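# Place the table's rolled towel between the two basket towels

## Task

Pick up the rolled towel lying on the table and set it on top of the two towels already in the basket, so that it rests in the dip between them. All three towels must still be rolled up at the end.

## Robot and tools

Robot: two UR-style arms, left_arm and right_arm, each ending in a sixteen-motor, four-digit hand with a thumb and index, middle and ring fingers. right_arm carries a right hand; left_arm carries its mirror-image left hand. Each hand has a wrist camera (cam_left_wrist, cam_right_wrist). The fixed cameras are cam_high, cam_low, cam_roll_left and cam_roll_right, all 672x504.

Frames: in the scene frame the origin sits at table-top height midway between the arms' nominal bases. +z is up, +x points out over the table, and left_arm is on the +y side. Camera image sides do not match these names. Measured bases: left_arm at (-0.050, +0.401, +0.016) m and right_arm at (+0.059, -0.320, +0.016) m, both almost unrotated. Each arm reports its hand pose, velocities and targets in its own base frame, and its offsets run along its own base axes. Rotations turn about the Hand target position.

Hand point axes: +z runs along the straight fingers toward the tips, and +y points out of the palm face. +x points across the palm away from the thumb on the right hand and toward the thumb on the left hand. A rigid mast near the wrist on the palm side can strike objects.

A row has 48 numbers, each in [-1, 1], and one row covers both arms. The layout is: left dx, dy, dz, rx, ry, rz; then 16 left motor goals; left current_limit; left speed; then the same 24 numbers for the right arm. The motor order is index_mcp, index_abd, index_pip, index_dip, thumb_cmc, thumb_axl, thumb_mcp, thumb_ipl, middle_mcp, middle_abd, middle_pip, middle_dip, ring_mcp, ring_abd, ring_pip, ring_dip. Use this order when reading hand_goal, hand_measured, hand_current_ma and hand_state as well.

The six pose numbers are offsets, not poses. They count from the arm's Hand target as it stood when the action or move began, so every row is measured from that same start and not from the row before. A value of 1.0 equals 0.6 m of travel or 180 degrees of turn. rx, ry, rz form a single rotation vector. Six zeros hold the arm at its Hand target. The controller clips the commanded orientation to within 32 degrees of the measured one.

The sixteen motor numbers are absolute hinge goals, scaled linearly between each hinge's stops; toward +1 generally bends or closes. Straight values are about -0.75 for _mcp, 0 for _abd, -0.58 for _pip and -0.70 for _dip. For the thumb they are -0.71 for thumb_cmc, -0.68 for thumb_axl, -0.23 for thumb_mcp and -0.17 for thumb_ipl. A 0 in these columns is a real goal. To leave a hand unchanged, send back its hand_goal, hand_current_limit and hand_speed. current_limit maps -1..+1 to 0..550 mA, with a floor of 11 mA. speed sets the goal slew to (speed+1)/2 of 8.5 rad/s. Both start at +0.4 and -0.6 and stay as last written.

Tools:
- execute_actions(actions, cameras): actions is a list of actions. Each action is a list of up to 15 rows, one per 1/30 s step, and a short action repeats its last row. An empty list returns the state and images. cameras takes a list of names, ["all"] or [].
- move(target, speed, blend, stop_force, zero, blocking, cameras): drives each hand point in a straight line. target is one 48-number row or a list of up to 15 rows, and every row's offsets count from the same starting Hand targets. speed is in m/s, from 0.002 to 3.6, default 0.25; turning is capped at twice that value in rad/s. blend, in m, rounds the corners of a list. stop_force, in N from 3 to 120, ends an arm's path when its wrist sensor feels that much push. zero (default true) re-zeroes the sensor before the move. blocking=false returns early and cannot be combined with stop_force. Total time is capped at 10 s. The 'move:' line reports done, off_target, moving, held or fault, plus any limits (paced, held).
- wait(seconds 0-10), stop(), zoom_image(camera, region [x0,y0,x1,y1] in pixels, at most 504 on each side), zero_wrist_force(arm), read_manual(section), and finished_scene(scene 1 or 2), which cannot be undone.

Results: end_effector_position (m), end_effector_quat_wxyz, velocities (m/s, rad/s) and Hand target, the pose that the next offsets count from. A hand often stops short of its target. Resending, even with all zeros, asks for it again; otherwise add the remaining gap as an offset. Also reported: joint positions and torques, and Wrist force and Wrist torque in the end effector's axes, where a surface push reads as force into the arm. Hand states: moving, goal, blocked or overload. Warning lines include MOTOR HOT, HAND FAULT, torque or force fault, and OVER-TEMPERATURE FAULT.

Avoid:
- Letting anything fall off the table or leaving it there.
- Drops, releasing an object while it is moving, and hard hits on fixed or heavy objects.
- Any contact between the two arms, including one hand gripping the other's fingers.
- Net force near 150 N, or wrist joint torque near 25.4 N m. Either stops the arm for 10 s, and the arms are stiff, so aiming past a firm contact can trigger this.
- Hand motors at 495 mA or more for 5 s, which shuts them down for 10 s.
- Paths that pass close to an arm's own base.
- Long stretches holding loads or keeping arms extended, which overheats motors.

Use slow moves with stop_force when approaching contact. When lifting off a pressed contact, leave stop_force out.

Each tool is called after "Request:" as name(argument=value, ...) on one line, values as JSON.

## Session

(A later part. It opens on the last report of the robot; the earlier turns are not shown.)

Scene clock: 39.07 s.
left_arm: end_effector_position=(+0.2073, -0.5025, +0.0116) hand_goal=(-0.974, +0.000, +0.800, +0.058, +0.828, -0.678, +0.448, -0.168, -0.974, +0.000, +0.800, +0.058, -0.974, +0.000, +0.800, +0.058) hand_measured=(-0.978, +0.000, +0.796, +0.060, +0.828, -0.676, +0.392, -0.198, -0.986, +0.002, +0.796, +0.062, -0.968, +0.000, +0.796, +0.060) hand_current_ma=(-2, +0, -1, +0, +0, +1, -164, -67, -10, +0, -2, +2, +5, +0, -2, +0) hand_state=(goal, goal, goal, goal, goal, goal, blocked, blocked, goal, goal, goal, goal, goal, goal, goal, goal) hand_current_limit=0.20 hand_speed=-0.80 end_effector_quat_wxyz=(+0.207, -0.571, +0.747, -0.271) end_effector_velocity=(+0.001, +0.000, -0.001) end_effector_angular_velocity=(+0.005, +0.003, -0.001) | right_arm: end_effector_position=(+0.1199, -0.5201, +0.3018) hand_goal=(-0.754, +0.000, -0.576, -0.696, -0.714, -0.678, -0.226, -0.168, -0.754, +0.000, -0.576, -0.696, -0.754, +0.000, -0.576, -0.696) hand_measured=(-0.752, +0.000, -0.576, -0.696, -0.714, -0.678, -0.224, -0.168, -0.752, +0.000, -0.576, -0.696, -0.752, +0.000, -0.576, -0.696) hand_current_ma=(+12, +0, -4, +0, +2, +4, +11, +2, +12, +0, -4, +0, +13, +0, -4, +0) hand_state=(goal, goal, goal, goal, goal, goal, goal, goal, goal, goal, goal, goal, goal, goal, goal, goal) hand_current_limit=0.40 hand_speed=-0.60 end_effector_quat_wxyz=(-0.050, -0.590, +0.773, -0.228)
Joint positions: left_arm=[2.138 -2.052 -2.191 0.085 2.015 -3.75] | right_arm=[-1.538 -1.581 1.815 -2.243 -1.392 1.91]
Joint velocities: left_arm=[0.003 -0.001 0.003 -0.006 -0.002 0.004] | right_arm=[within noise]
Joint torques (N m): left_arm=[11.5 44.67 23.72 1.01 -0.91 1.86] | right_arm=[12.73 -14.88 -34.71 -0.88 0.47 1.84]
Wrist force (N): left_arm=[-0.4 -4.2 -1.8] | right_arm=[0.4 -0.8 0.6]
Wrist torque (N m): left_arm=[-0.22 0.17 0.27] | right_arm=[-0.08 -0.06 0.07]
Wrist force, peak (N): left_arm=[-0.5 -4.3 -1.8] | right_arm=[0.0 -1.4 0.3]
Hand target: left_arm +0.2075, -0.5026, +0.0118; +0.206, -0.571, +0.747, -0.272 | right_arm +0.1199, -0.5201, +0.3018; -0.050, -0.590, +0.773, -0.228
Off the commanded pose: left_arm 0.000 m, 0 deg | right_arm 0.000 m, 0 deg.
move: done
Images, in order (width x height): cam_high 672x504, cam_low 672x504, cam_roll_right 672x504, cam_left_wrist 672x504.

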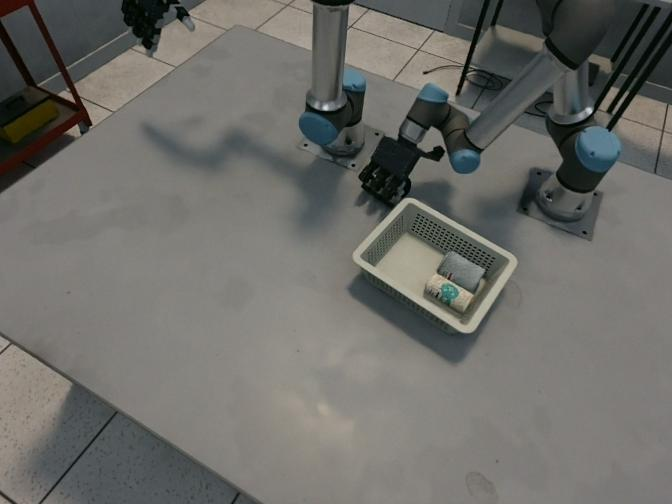

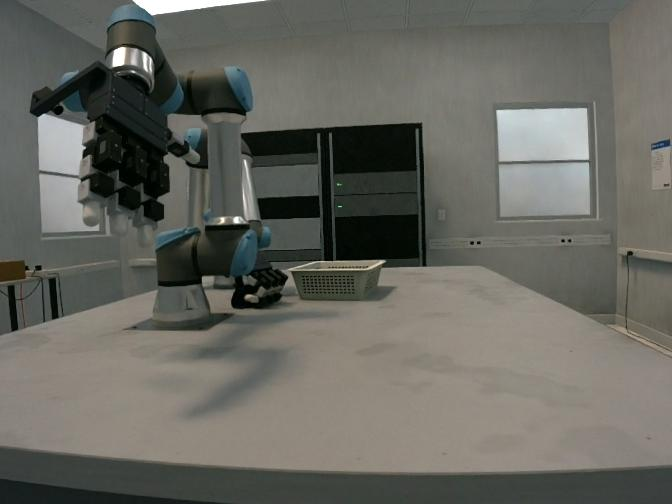

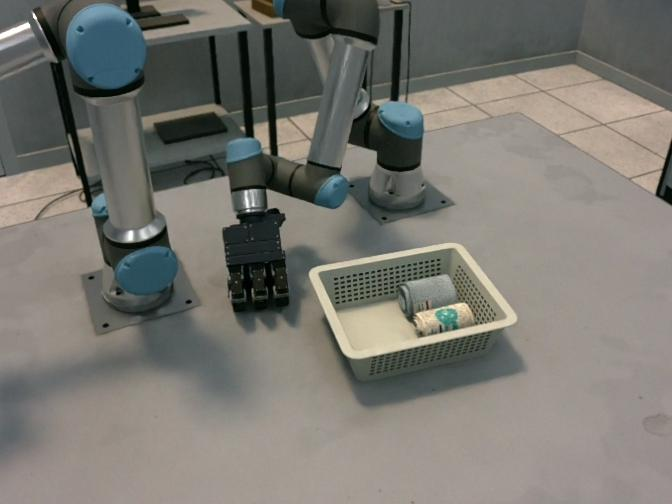

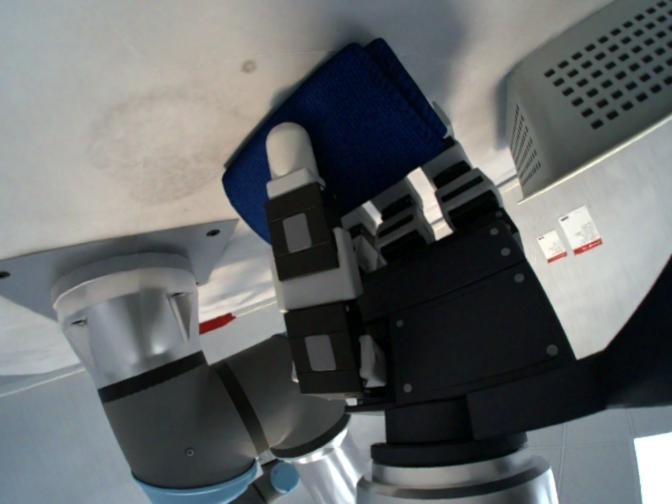

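Request:
move(target=[0, 0, 0, 0, 0, 0, -0.973, 0.0, -0.066, 0.899, 0.829, -0.678, 0.0, -0.168, -0.973, 0.0, -0.066, 0.899, -0.973, 0.0, -0.066, 0.899, 0.2, -0.85, 0, 0, 0, 0, 0, 0, -0.754, 0.0, -0.576, -0.696, -0.714, -0.678, -0.226, -0.168, -0.754, 0.0, -0.576, -0.696, -0.754, 0.0, -0.576, -0.696, 0.4, -0.6])

Request:
move(target=[0, 0, 0.15, 0, 0, 0, -0.973, 0.0, -0.066, 0.899, 0.829, -0.678, 0.0, -0.168, -0.973, 0.0, -0.066, 0.899, -0.973, 0.0, -0.066, 0.899, 0.2, -0.7, 0, 0, 0, 0, 0, 0, -0.754, 0.0, -0.576, -0.696, -0.714, -0.678, -0.226, -0.168, -0.754, 0.0, -0.576, -0.696, -0.754, 0.0, -0.576, -0.696, 0.4, -0.6], speed=0.1, cameras=["cam_high", "cam_low", "cam_roll_right", "cam_left_wrist"])

Request:
zoom_image(camera="cam_low", region=[210, 240, 290, 320])

Request:
zoom_image(camera="cam_high", region=[340, 140, 430, 230])

Request:
zoom_image(camera="cam_left_wrist", region=[190, 0, 490, 250])

Scene clock: 41.57 s.
left_arm: end_effector_position=(+0.2075, -0.5026, +0.0118) hand_goal=(-0.974, +0.000, -0.066, +0.898, +0.828, -0.678, +0.000, -0.168, -0.974, +0.000, -0.066, +0.898, -0.974, +0.000, -0.066, +0.898) hand_measured=(-0.970, +0.000, -0.062, +0.894, +0.828, -0.676, +0.006, -0.170, -0.970, +0.002, -0.062, +0.894, -0.968, +0.000, -0.062, +0.894) hand_current_ma=(+2, +0, +2, -1, +0, +0, +6, -1, +3, +0, +2, -1, +5, +0, +2, -1) hand_state=(goal, goal, goal, goal, goal, goal, goal, goal, goal, goal, goal, goal, goal, goal, goal, goal) hand_current_limit=0.20 hand_speed=-0.85 end_effector_quat_wxyz=(+0.206, -0.571, +0.747, -0.272) | right_arm: end_effector_position=(+0.1199, -0.5201, +0.3018) hand_goal=(-0.754, +0.000, -0.576, -0.696, -0.714, -0.678, -0.226, -0.168, -0.754, +0.000, -0.576, -0.696, -0.754, +0.000, -0.576, -0.696) hand_measured=(-0.752, +0.000, -0.576, -0.696, -0.714, -0.678, -0.224, -0.168, -0.752, +0.000, -0.576, -0.696, -0.752, +0.000, -0.576, -0.696) hand_current_ma=(+12, +0, -4, +0, +2, +4, +11, +2, +12, +0, -4, +0, +13, +0, -4, +0) hand_state=(goal, goal, goal, goal, goal, goal, goal, goal, goal, goal, goal, goal, goal, goal, goal, goal) hand_current_limit=0.40 hand_speed=-0.60 end_effector_quat_wxyz=(-0.050, -0.590, +0.773, -0.228)
Joint positions: left_arm=[2.138 -2.051 -2.19 0.084 2.015 -3.75] | right_arm=[-1.538 -1.581 1.815 -2.243 -1.392 1.91]
Joint torques (N m): left_arm=[11.62 48.59 23.81 4.33 0.59 2.23] | right_arm=[12.06 -15.13 -33.95 -0.91 0.18 1.75]
Wrist force (N): left_arm=[-0.1 -2.0 -0.1] | right_arm=[0.1 -0.9 0.4]
Wrist torque (N m): left_arm=[-0.23 0.16 0.25] | right_arm=[-0.08 -0.01 0.04]
Wrist force, peak (N): left_arm=[-0.2 -4.3 -1.8] | right_arm=[0.0 -1.1 0.8]
Hand target: left_arm +0.2075, -0.5026, +0.0118; +0.206, -0.571, +0.747, -0.272 | right_arm +0.1199, -0.5201, +0.3018; -0.050, -0.590, +0.773, -0.228
Off the commanded pose: left_arm 0.000 m, 0 deg | right_arm 0.000 m, 0 deg.
move: done

Scene clock: 42.93 s.
left_arm: end_effector_position=(+0.2076, -0.5027, +0.1019) hand_goal=(-0.974, +0.000, -0.066, +0.898, +0.828, -0.678, +0.000, -0.168, -0.974, +0.000, -0.066, +0.898, -0.974, +0.000, -0.066, +0.898) hand_measured=(-0.970, +0.000, -0.062, +0.894, +0.828, -0.676, +0.006, -0.170, -0.968, +0.002, -0.062, +0.894, -0.968, +0.000, -0.062, +0.896) hand_current_ma=(+3, +0, +2, -1, +0, +0, +6, -1, +3, +0, +2, -1, +5, +0, +2, -1) hand_state=(goal, goal, goal, goal, goal, goal, goal, goal, goal, goal, goal, goal, goal, goal, goal, goal) hand_current_limit=0.20 hand_speed=-0.70 end_effector_quat_wxyz=(+0.206, -0.571, +0.747, -0.272) | right_arm: end_effector_position=(+0.1199, -0.5201, +0.3018) hand_goal=(-0.754, +0.000, -0.576, -0.696, -0.714, -0.678, -0.226, -0.168, -0.754, +0.000, -0.576, -0.696, -0.754, +0.000, -0.576, -0.696) hand_measured=(-0.752, +0.000, -0.576, -0.696, -0.714, -0.678, -0.224, -0.168, -0.752, +0.000, -0.576, -0.696, -0.752, +0.000, -0.576, -0.696) hand_current_ma=(+12, +0, -4, +0, +2, +4, +11, +2, +12, +0, -4, +0, +13, +0, -4, +0) hand_state=(goal, goal, goal, goal, goal, goal, goal, goal, goal, goal, goal, goal, goal, goal, goal, goal) hand_current_limit=0.40 hand_speed=-0.60 end_effector_quat_wxyz=(-0.050, -0.590, +0.773, -0.228)
Joint positions: left_arm=[2.138 -1.84 -2.143 -0.174 2.015 -3.75] | right_arm=[-1.538 -1.581 1.815 -2.243 -1.392 1.91]
Joint torques (N m): left_arm=[6.27 27.85 5.82 2.13 -0.24 -1.78] | right_arm=[11.75 -15.07 -33.92 -0.98 0.06 1.76]
Wrist force (N): left_arm=[-0.3 -2.0 -0.1] | right_arm=[0.0 -0.6 0.6]
Wrist torque (N m): left_arm=[-0.22 0.17 0.22] | right_arm=[-0.05 0.01 0.04]
Wrist force, peak (N): left_arm=[-0.2 -2.8 -1.2] | right_arm=[0.2 -1.2 0.5]
Hand target: left_arm +0.2075, -0.5026, +0.1018; +0.206, -0.571, +0.747, -0.272 | right_arm +0.1199, -0.5201, +0.3018; -0.050, -0.590, +0.773, -0.228
Off the commanded pose: left_arm 0.000 m, 0 deg | right_arm 0.000 m, 0 deg.
move: done
Images, in order (width x height): cam_high 672x504, cam_low 672x504, cam_roll_right 672x504, cam_left_wrist 672x504.

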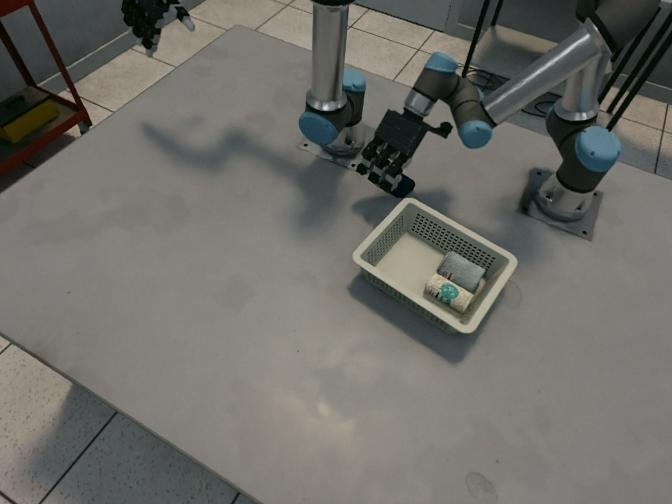

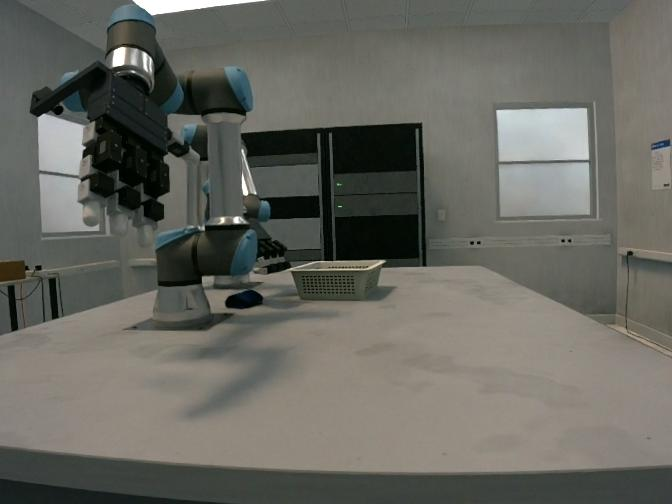

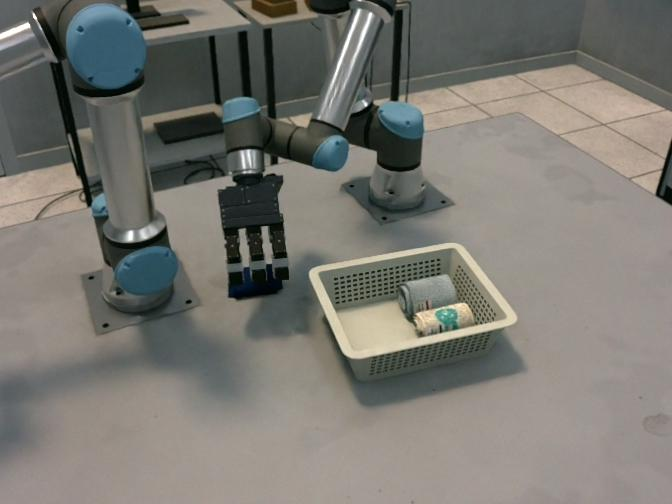

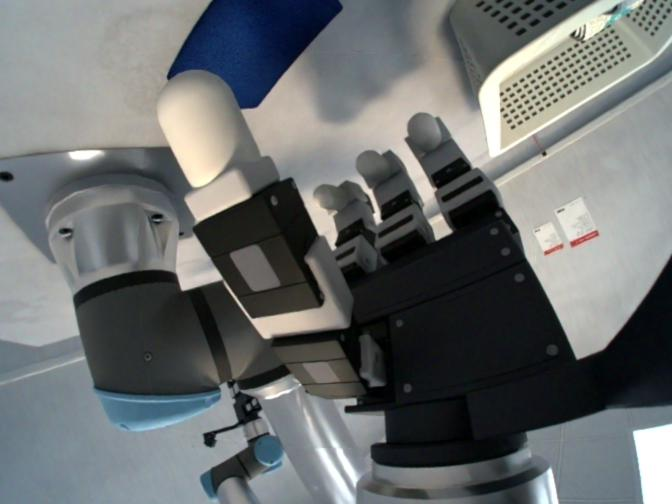

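Scaled by 6.300 from the camera's 672x504 image, which has a finer 960x720 frame.

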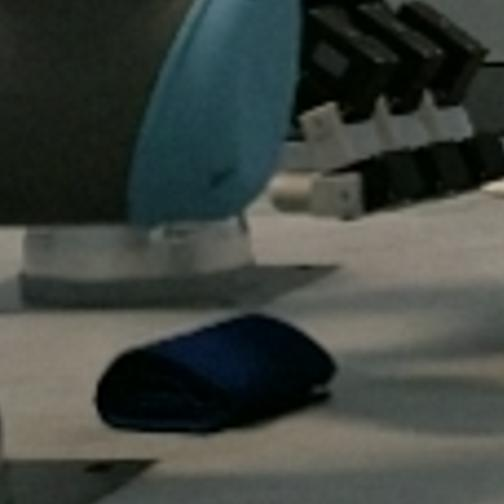

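Scaled by 5.600 from the camera's 672x504 image, which has a finer 960x720 frame.

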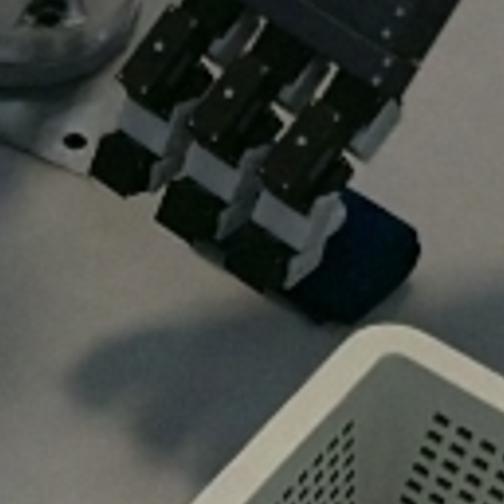

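Scaled by 1.680 from the camera's 672x504 image, which has a finer 960x720 frame.

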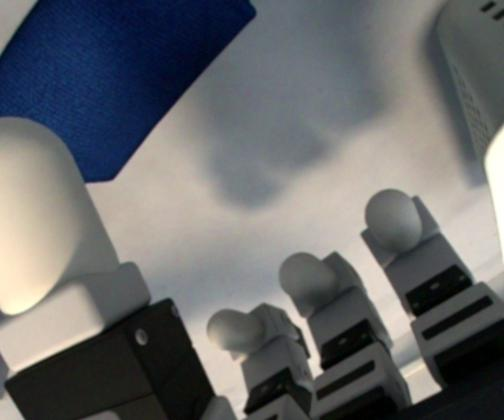

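Request:
move(target=[-0.26, 0.069, 0.05, 0, 0, 0, -1, 0.0, -1, -0.739, 0.829, -0.678, -0.337, -0.168, -1, 0.0, -1, -0.739, -1, 0.0, -1, -0.739, 0.4, -0.6, 0, 0, 0, 0, 0, 0, -0.754, 0.0, -0.576, -0.696, -0.714, -0.678, -0.226, -0.168, -0.754, 0.0, -0.576, -0.696, -0.754, 0.0, -0.576, -0.696, 0.4, -0.6], speed=0.15, cameras=["cam_high", "cam_low", "cam_roll_right", "cam_left_wrist"])

Request:
zoom_image(camera="cam_low", region=[200, 220, 320, 320])

Request:
zoom_image(camera="cam_high", region=[340, 120, 450, 230])

Request:
zoom_image(camera="cam_roll_right", region=[180, 200, 330, 340])

Request:
zoom_image(camera="cam_left_wrist", region=[190, 0, 490, 250])

Scene clock: 45.27 s.
left_arm: end_effector_position=(+0.0516, -0.4612, +0.1318) hand_goal=(-1.000, +0.000, -1.000, -0.740, +0.828, -0.678, -0.338, -0.168, -1.000, +0.000, -1.000, -0.740, -1.000, +0.000, -1.000, -0.740) hand_measured=(-0.986, +0.000, -0.992, -0.736, +0.828, -0.676, -0.328, -0.170, -0.984, +0.002, -0.992, -0.736, -0.982, +0.000, -0.992, -0.736) hand_current_ma=(+15, +0, +5, +1, +0, +0, +10, -1, +19, +0, +5, +1, +22, +0, +6, +1) hand_state=(goal, goal, goal, goal, goal, goal, goal, goal, goal, goal, goal, goal, goal, goal, goal, goal) hand_current_limit=0.40 hand_speed=-0.60 end_effector_quat_wxyz=(+0.206, -0.571, +0.747, -0.272) | right_arm: end_effector_position=(+0.1199, -0.5201, +0.3018) hand_goal=(-0.754, +0.000, -0.576, -0.696, -0.714, -0.678, -0.226, -0.168, -0.754, +0.000, -0.576, -0.696, -0.754, +0.000, -0.576, -0.696) hand_measured=(-0.752, +0.000, -0.576, -0.696, -0.714, -0.678, -0.224, -0.168, -0.752, +0.000, -0.576, -0.696, -0.752, +0.000, -0.576, -0.696) hand_current_ma=(+12, +0, -4, +0, +2, +4, +11, +2, +12, +0, -4, +0, +13, +0, -4, +0) hand_state=(goal, goal, goal, goal, goal, goal, goal, goal, goal, goal, goal, goal, goal, goal, goal, goal) hand_current_limit=0.40 hand_speed=-0.60 end_effector_quat_wxyz=(-0.050, -0.590, +0.773, -0.228)
Joint positions: left_arm=[1.844 -1.605 -2.276 -0.424 2.153 -4.049] | right_arm=[-1.538 -1.581 1.815 -2.243 -1.392 1.91]
Joint torques (N m): left_arm=[-8.55 14.32 32.18 1.94 0.15 -1.33] | right_arm=[11.87 -15.79 -33.95 -0.96 -0.2 1.69]
Wrist force (N): left_arm=[-0.5 -2.0 0.0] | right_arm=[0.3 -0.8 0.4]
Wrist torque (N m): left_arm=[-0.25 0.17 0.07] | right_arm=[-0.07 -0.03 0.06]
Wrist force, peak (N): left_arm=[-0.2 -3.2 0.9] | right_arm=[0.4 -1.0 0.8]
Hand target: left_arm +0.0515, -0.4612, +0.1318; +0.206, -0.571, +0.747, -0.272 | right_arm +0.1199, -0.5201, +0.3018; -0.050, -0.590, +0.773, -0.228
Off the commanded pose: left_arm 0.000 m, 0 deg | right_arm 0.000 m, 0 deg.
move: done
Images, in order (width x height): cam_high 672x504, cam_low 672x504, cam_roll_right 672x504, cam_left_wrist 672x504.

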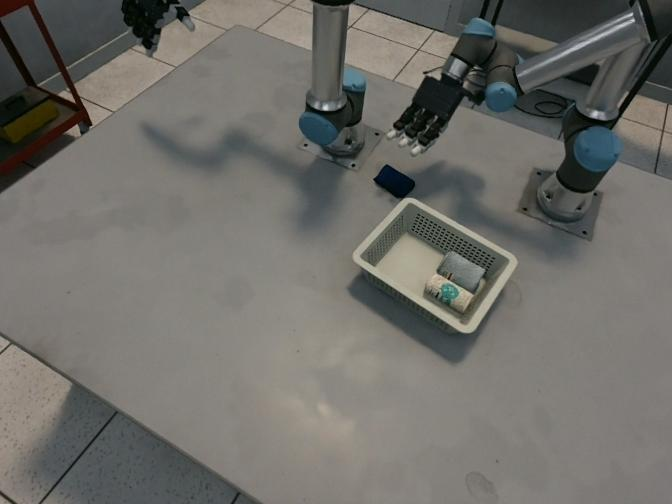

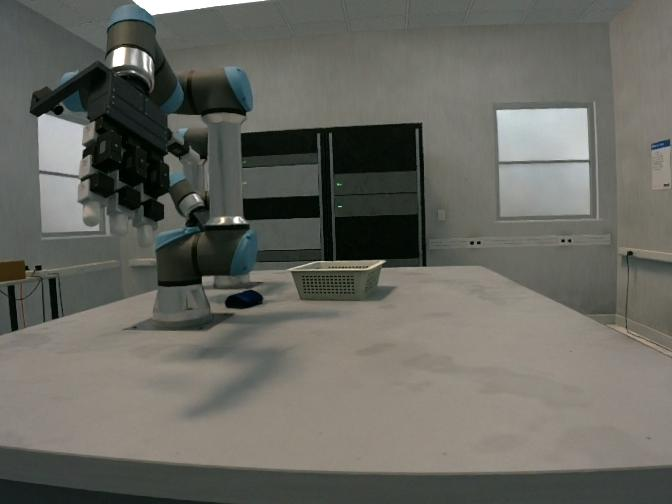

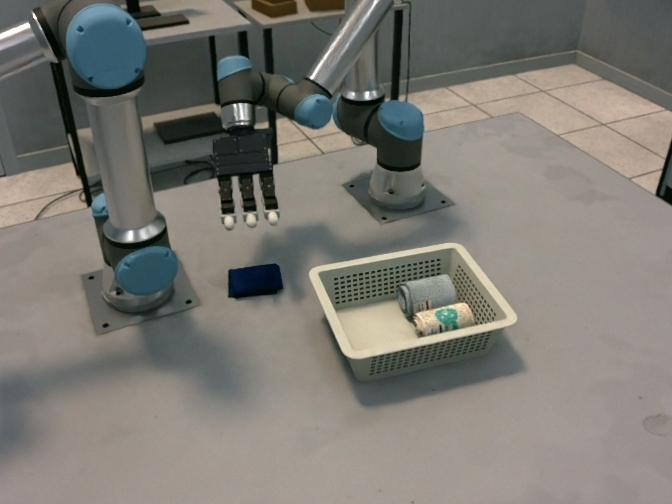

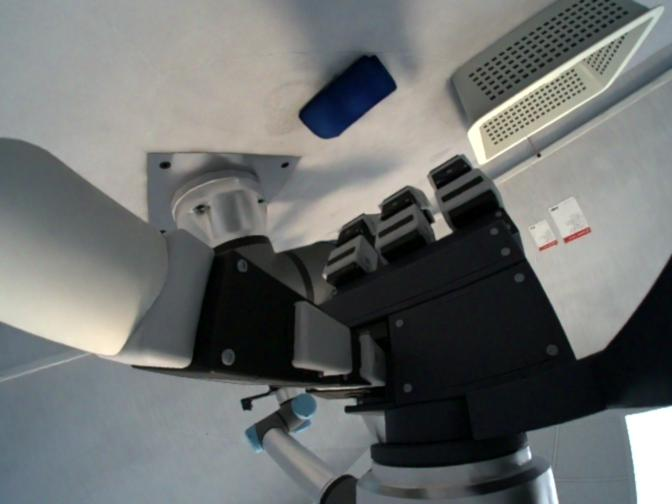

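Scaled by 4.200 from the camera's 672x504 image, which has a finer 960x720 frame.

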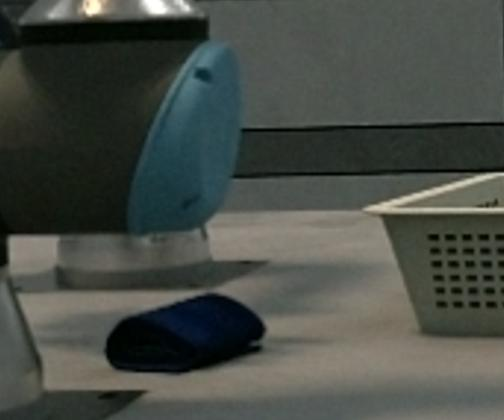

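Scaled by 4.582 from the camera's 672x504 image, which has a finer 960x720 frame.

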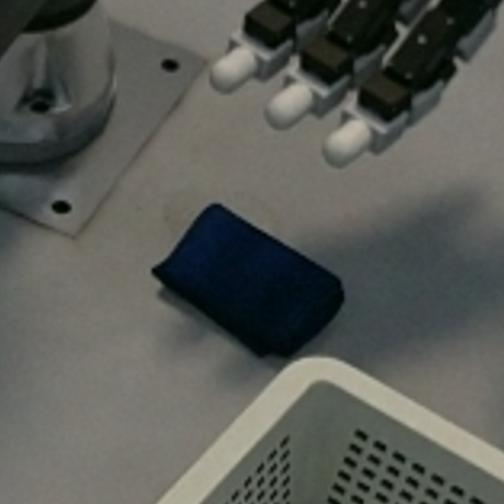

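Scaled by 3.360 from the camera's 672x504 image, which has a finer 960x720 frame.

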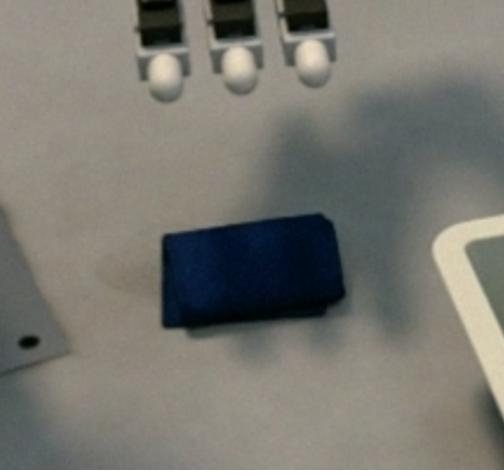

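Scaled by 1.680 from the camera's 672x504 image, which has a finer 960x720 frame.

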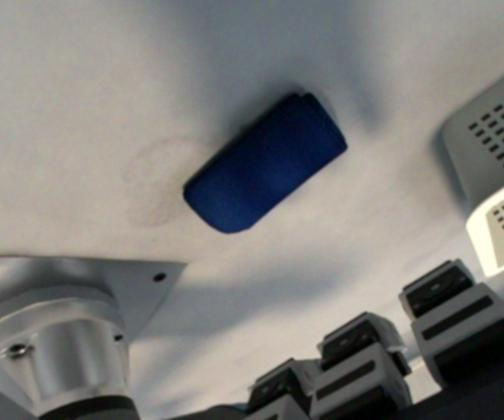

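Request:
move(target=[-0.024, 0.0067, -0.163, 0, 0, -0.006, -1, 0.0, -1, -0.739, 0.829, -0.678, -0.337, -0.168, -1, 0.0, -1, -0.739, -1, 0.0, -1, -0.739, 0.4, -0.6, 0, 0, 0, 0, 0, 0, -0.754, 0.0, -0.576, -0.696, -0.714, -0.678, -0.226, -0.168, -0.754, 0.0, -0.576, -0.696, -0.754, 0.0, -0.576, -0.696, 0.4, -0.6], speed=0.12)

Request:
move(target=[0, 0, -0.06, 0, 0, 0, -1, 0.0, -1, -0.739, 0.829, -0.678, -0.337, -0.168, -1, 0.0, -1, -0.739, -1, 0.0, -1, -0.739, 0.4, -0.6, 0, 0, 0, 0, 0, 0, -0.754, 0.0, -0.576, -0.696, -0.714, -0.678, -0.226, -0.168, -0.754, 0.0, -0.576, -0.696, -0.754, 0.0, -0.576, -0.696, 0.4, -0.6], speed=0.02, stop_force=3, cameras=["cam_high", "cam_low", "cam_roll_right", "cam_left_wrist"])

Request:
zoom_image(camera="cam_low", region=[200, 220, 320, 320])

Request:
zoom_image(camera="cam_left_wrist", region=[190, 0, 490, 250])

Scene clock: 47.17 s.
left_arm: end_effector_position=(+0.0371, -0.4571, +0.0340) hand_goal=(-1.000, +0.000, -1.000, -0.740, +0.828, -0.678, -0.338, -0.168, -1.000, +0.000, -1.000, -0.740, -1.000, +0.000, -1.000, -0.740) hand_measured=(-0.986, +0.000, -0.992, -0.738, +0.828, -0.676, -0.330, -0.170, -0.984, +0.002, -0.992, -0.736, -0.982, +0.000, -0.992, -0.738) hand_current_ma=(+15, +0, +5, +1, +0, +0, +10, +0, +19, +0, +5, +1, +22, +0, +5, +1) hand_state=(goal, goal, goal, goal, goal, goal, goal, goal, goal, goal, goal, goal, goal, goal, goal, goal) hand_current_limit=0.40 hand_speed=-0.60 end_effector_quat_wxyz=(+0.204, -0.563, +0.752, -0.273) | right_arm: end_effector_position=(+0.1199, -0.5201, +0.3018) hand_goal=(-0.754, +0.000, -0.576, -0.696, -0.714, -0.678, -0.226, -0.168, -0.754, +0.000, -0.576, -0.696, -0.754, +0.000, -0.576, -0.696) hand_measured=(-0.752, +0.000, -0.576, -0.696, -0.714, -0.678, -0.224, -0.168, -0.752, +0.000, -0.576, -0.696, -0.752, +0.000, -0.576, -0.696) hand_current_ma=(+12, +0, -4, +0, +2, +4, +11, +2, +12, +0, -4, +0, +13, +0, -4, +0) hand_state=(goal, goal, goal, goal, goal, goal, goal, goal, goal, goal, goal, goal, goal, goal, goal, goal) hand_current_limit=0.40 hand_speed=-0.60 end_effector_quat_wxyz=(-0.050, -0.590, +0.773, -0.228)
Joint positions: left_arm=[1.814 -1.844 -2.378 -0.091 2.157 -4.062] | right_arm=[-1.538 -1.581 1.815 -2.243 -1.392 1.91]
Joint torques (N m): left_arm=[11.97 20.7 25.77 4.93 0.52 2.16] | right_arm=[12.19 -14.89 -33.6 -1.05 -0.4 1.74]
Wrist force (N): left_arm=[-0.3 -2.1 -0.2] | right_arm=[0.1 -0.9 0.5]
Wrist torque (N m): left_arm=[-0.24 0.14 0.23] | right_arm=[-0.09 -0.01 0.04]
Wrist force, peak (N): left_arm=[-0.4 -3.0 -1.0] | right_arm=[0.1 -1.1 0.7]
Hand target: left_arm +0.0371, -0.4572, +0.0340; +0.204, -0.563, +0.752, -0.274 | right_arm +0.1199, -0.5201, +0.3018; -0.050, -0.590, +0.773, -0.228
Off the commanded pose: left_arm 0.000 m, 0 deg | right_arm 0.000 m, 0 deg.
move: done

Scene clock: 50.00 s.
left_arm: end_effector_position=(+0.0371, -0.4572, +0.0004) hand_goal=(-1.000, +0.000, -1.000, -0.740, +0.828, -0.678, -0.338, -0.168, -1.000, +0.000, -1.000, -0.740, -1.000, +0.000, -1.000, -0.740) hand_measured=(-1.000, +0.000, -1.000, -0.742, +0.828, -0.676, -0.330, -0.170, -1.000, +0.002, -1.000, -0.746, -0.996, +0.000, -1.000, -0.740) hand_current_ma=(+0, +0, +0, -1, +0, +0, +10, +0, +0, +0, +0, -3, +3, +0, +0, +0) hand_state=(goal, goal, goal, goal, goal, goal, goal, goal, goal, goal, goal, goal, goal, goal, goal, goal) hand_current_limit=0.40 hand_speed=-0.60 end_effector_quat_wxyz=(+0.204, -0.563, +0.752, -0.274) | right_arm: end_effector_position=(+0.1199, -0.5201, +0.3018) hand_goal=(-0.754, +0.000, -0.576, -0.696, -0.714, -0.678, -0.226, -0.168, -0.754, +0.000, -0.576, -0.696, -0.754, +0.000, -0.576, -0.696) hand_measured=(-0.752, +0.000, -0.576, -0.696, -0.714, -0.678, -0.224, -0.168, -0.752, +0.000, -0.576, -0.696, -0.752, +0.000, -0.576, -0.696) hand_current_ma=(+12, +0, -4, +0, +2, +4, +11, +2, +12, +0, -4, +0, +13, +0, -4, +0) hand_state=(goal, goal, goal, goal, goal, goal, goal, goal, goal, goal, goal, goal, goal, goal, goal, goal) hand_current_limit=0.40 hand_speed=-0.60 end_effector_quat_wxyz=(-0.050, -0.590, +0.773, -0.228)
Joint positions: left_arm=[1.814 -1.949 -2.391 0.028 2.157 -4.062] | right_arm=[-1.538 -1.581 1.815 -2.243 -1.392 1.91]
Joint torques (N m): left_arm=[6.55 29.37 21.45 4.59 -0.62 0.28] | right_arm=[11.98 -15.37 -33.53 -1.26 -0.35 1.77]
Wrist force (N): left_arm=[-0.6 -3.7 -2.2] | right_arm=[0.3 -0.8 0.2]
Wrist torque (N m): left_arm=[0.12 0.12 0.23] | right_arm=[-0.05 -0.03 0.06]
Wrist force, peak (N): left_arm=[-0.7 -4.3 -3.0] | right_arm=[0.3 -1.2 0.4]
Hand target: left_arm +0.0371, -0.4572, +0.0004; +0.204, -0.563, +0.752, -0.274 (not the last commanded pose) | right_arm +0.1199, -0.5201, +0.3018; -0.050, -0.590, +0.773, -0.228
Off the commanded pose: left_arm 0.002 m, 0 deg | right_arm 0.000 m, 0 deg.
move: contact (left_arm)
Images, in order (width x height): cam_high 672x504, cam_low 672x504, cam_roll_right 672x504, cam_left_wrist 672x504.

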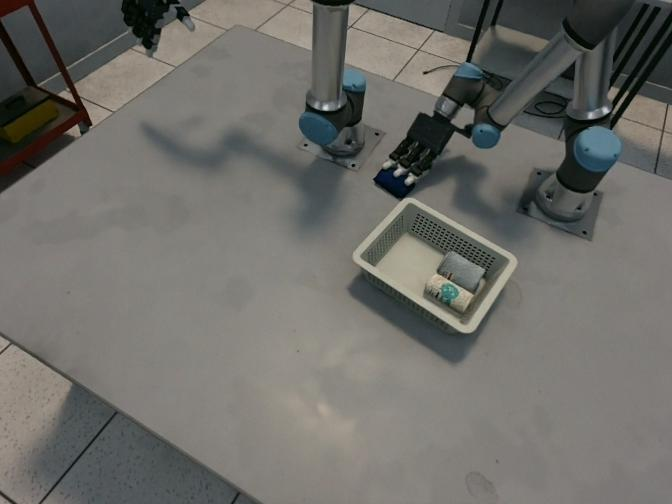

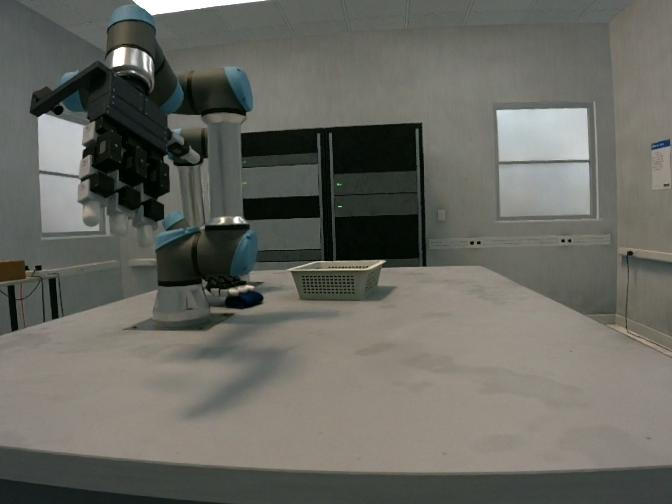

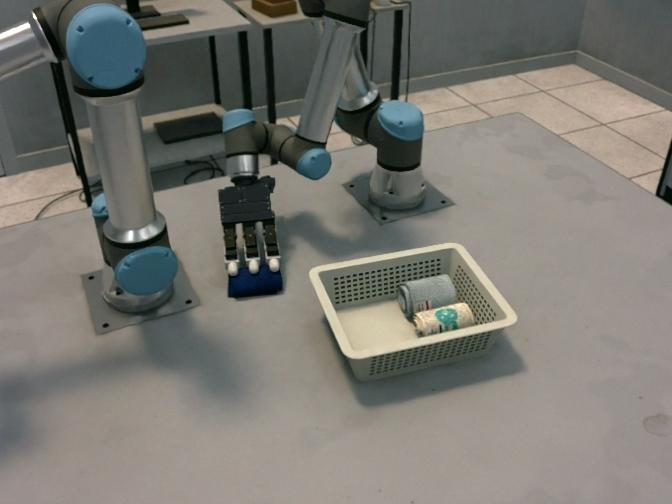

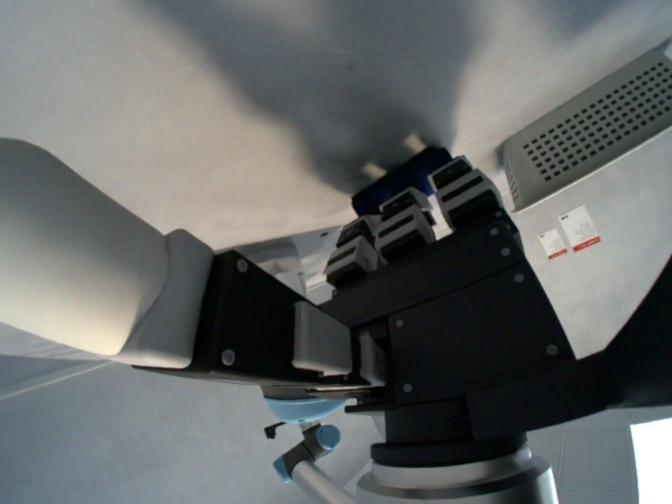

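Scaled by 4.200 from the camera's 672x504 image, which has a finer 960x720 frame.

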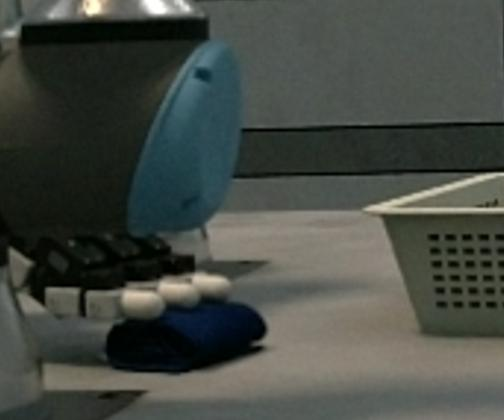

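Scaled by 1.680 from the camera's 672x504 image, which has a finer 960x720 frame.

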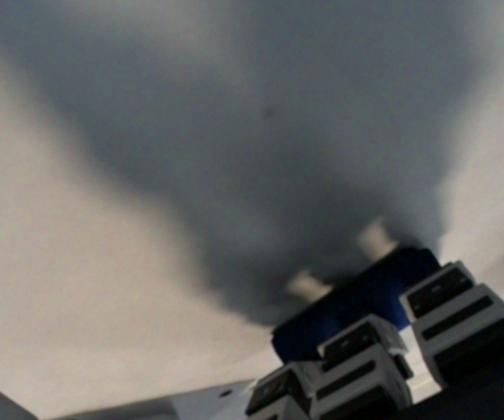

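Request:
move(target=[0.096, -0.0284, -0.004, 0, 0, 0, -1, 0.0, -1, -0.739, 0.829, -0.678, -0.337, -0.168, -1, 0.0, -1, -0.739, -1, 0.0, -1, -0.739, 0.4, -0.6, 0, 0, 0, 0, 0, 0, -0.754, 0.0, -0.576, -0.696, -0.714, -0.678, -0.226, -0.168, -0.754, 0.0, -0.576, -0.696, -0.754, 0.0, -0.576, -0.696, 0.4, -0.6], speed=0.06, cameras=["cam_high", "cam_low", "cam_roll_right", "cam_left_wrist"])

Request:
zoom_image(camera="cam_low", region=[200, 220, 320, 320])

Request:
zoom_image(camera="cam_high", region=[340, 120, 450, 230])

Request:
zoom_image(camera="cam_left_wrist", region=[190, 0, 490, 250])

Scene clock: 51.53 s.
left_arm: end_effector_position=(+0.0948, -0.4743, -0.0021) hand_goal=(-1.000, +0.000, -1.000, -0.740, +0.828, -0.678, -0.338, -0.168, -1.000, +0.000, -1.000, -0.740, -1.000, +0.000, -1.000, -0.740) hand_measured=(-1.000, +0.000, -1.000, -0.742, +0.828, -0.676, -0.330, -0.170, -1.000, +0.002, -1.000, -0.744, -1.000, +0.000, -1.000, -0.742) hand_current_ma=(+0, +0, +0, -1, +0, +0, +10, +0, +0, +0, +0, -2, +0, +0, +0, -1) hand_state=(goal, goal, goal, goal, goal, goal, goal, goal, goal, goal, goal, goal, goal, goal, goal, goal) hand_current_limit=0.40 hand_speed=-0.60 end_effector_quat_wxyz=(+0.204, -0.564, +0.752, -0.274) end_effector_velocity=(-0.001, +0.001, +0.000) end_effector_angular_velocity=(+0.001, +0.000, +0.002) | right_arm: end_effector_position=(+0.1199, -0.5201, +0.3018) hand_goal=(-0.754, +0.000, -0.576, -0.696, -0.714, -0.678, -0.226, -0.168, -0.754, +0.000, -0.576, -0.696, -0.754, +0.000, -0.576, -0.696) hand_measured=(-0.752, +0.000, -0.576, -0.696, -0.714, -0.678, -0.224, -0.168, -0.752, +0.000, -0.576, -0.696, -0.752, +0.000, -0.576, -0.696) hand_current_ma=(+12, +0, -4, +0, +2, +4, +11, +2, +12, +0, -4, +0, +13, +0, -4, +0) hand_state=(goal, goal, goal, goal, goal, goal, goal, goal, goal, goal, goal, goal, goal, goal, goal, goal) hand_current_limit=0.40 hand_speed=-0.60 end_effector_quat_wxyz=(-0.050, -0.590, +0.773, -0.228)
Joint positions: left_arm=[1.939 -2.001 -2.34 0.1 2.104 -3.928] | right_arm=[-1.538 -1.581 1.815 -2.243 -1.392 1.91]
Joint velocities: left_arm=[-0.002 0.003 -0.003 -0.003 0.003 -0.005] | right_arm=[within noise]
Joint torques (N m): left_arm=[-10.83 42.81 -1.96 0.7 1.25 -2.2] | right_arm=[11.82 -15.66 -33.92 -1.36 -0.32 1.75]
Wrist force (N): left_arm=[-0.3 -3.8 -2.5] | right_arm=[0.1 -0.9 0.4]
Wrist torque (N m): left_arm=[0.21 0.06 0.22] | right_arm=[-0.08 -0.01 0.04]
Wrist force, peak (N): left_arm=[-0.3 -3.8 -2.6] | right_arm=[0.2 -0.9 0.9]
Hand target: left_arm +0.0947, -0.4742, -0.0020; +0.204, -0.563, +0.752, -0.274 | right_arm +0.1199, -0.5201, +0.3018; -0.050, -0.590, +0.773, -0.228
Off the commanded pose: left_arm 0.000 m, 0 deg | right_arm 0.000 m, 0 deg.
move: done
Images, in order (width x height): cam_high 672x504, cam_low 672x504, cam_roll_right 672x504, cam_left_wrist 672x504.

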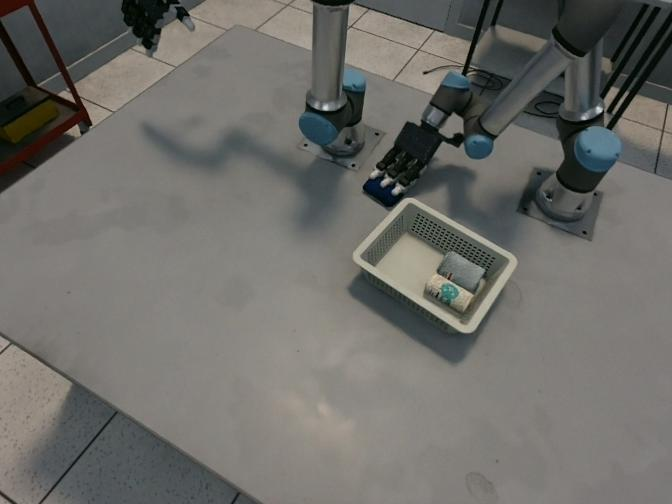

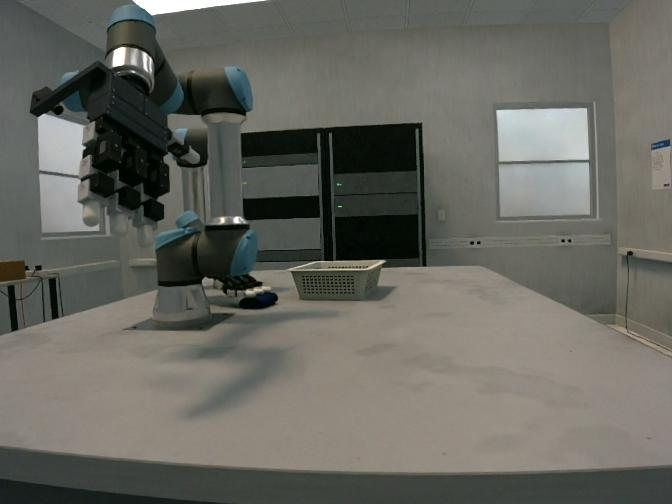

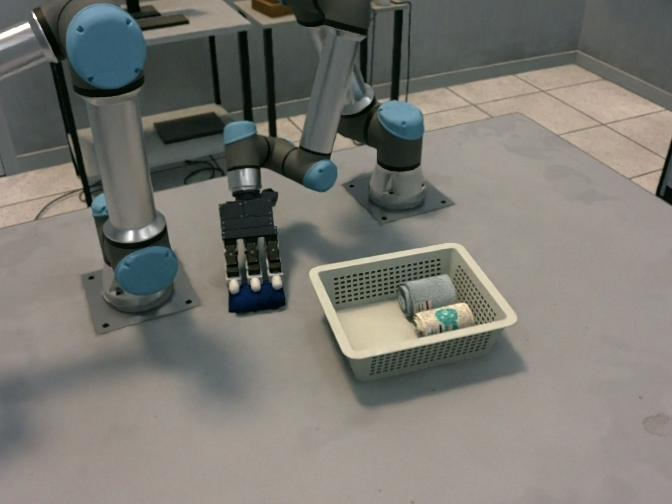

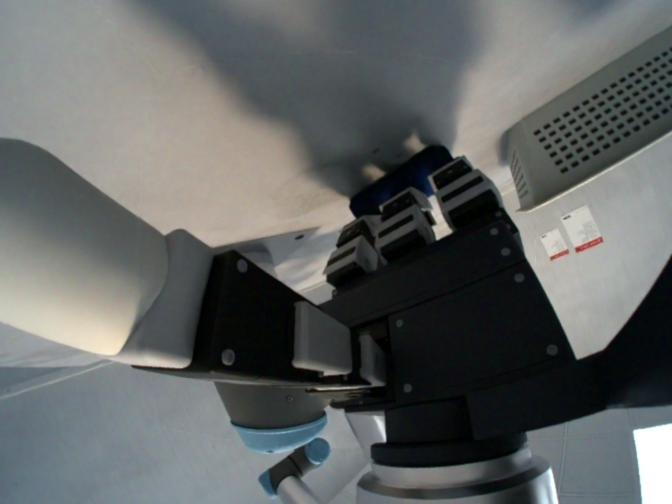

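Scaled by 4.200 from the camera's 672x504 image, which has a finer 960x720 frame.

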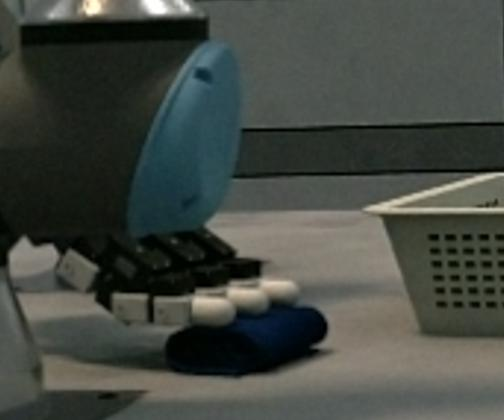

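Scaled by 4.582 from the camera's 672x504 image, which has a finer 960x720 frame.

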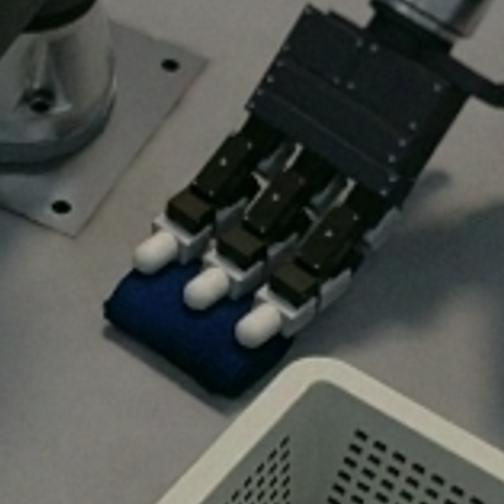

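Scaled by 1.680 from the camera's 672x504 image, which has a finer 960x720 frame.

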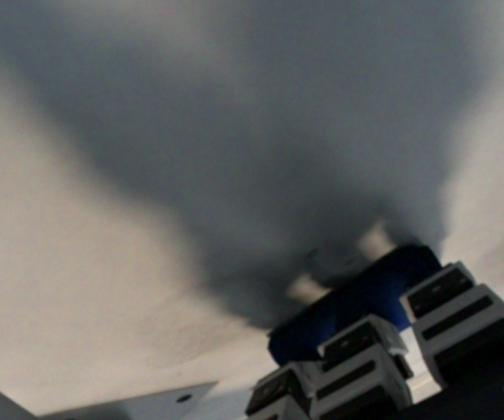

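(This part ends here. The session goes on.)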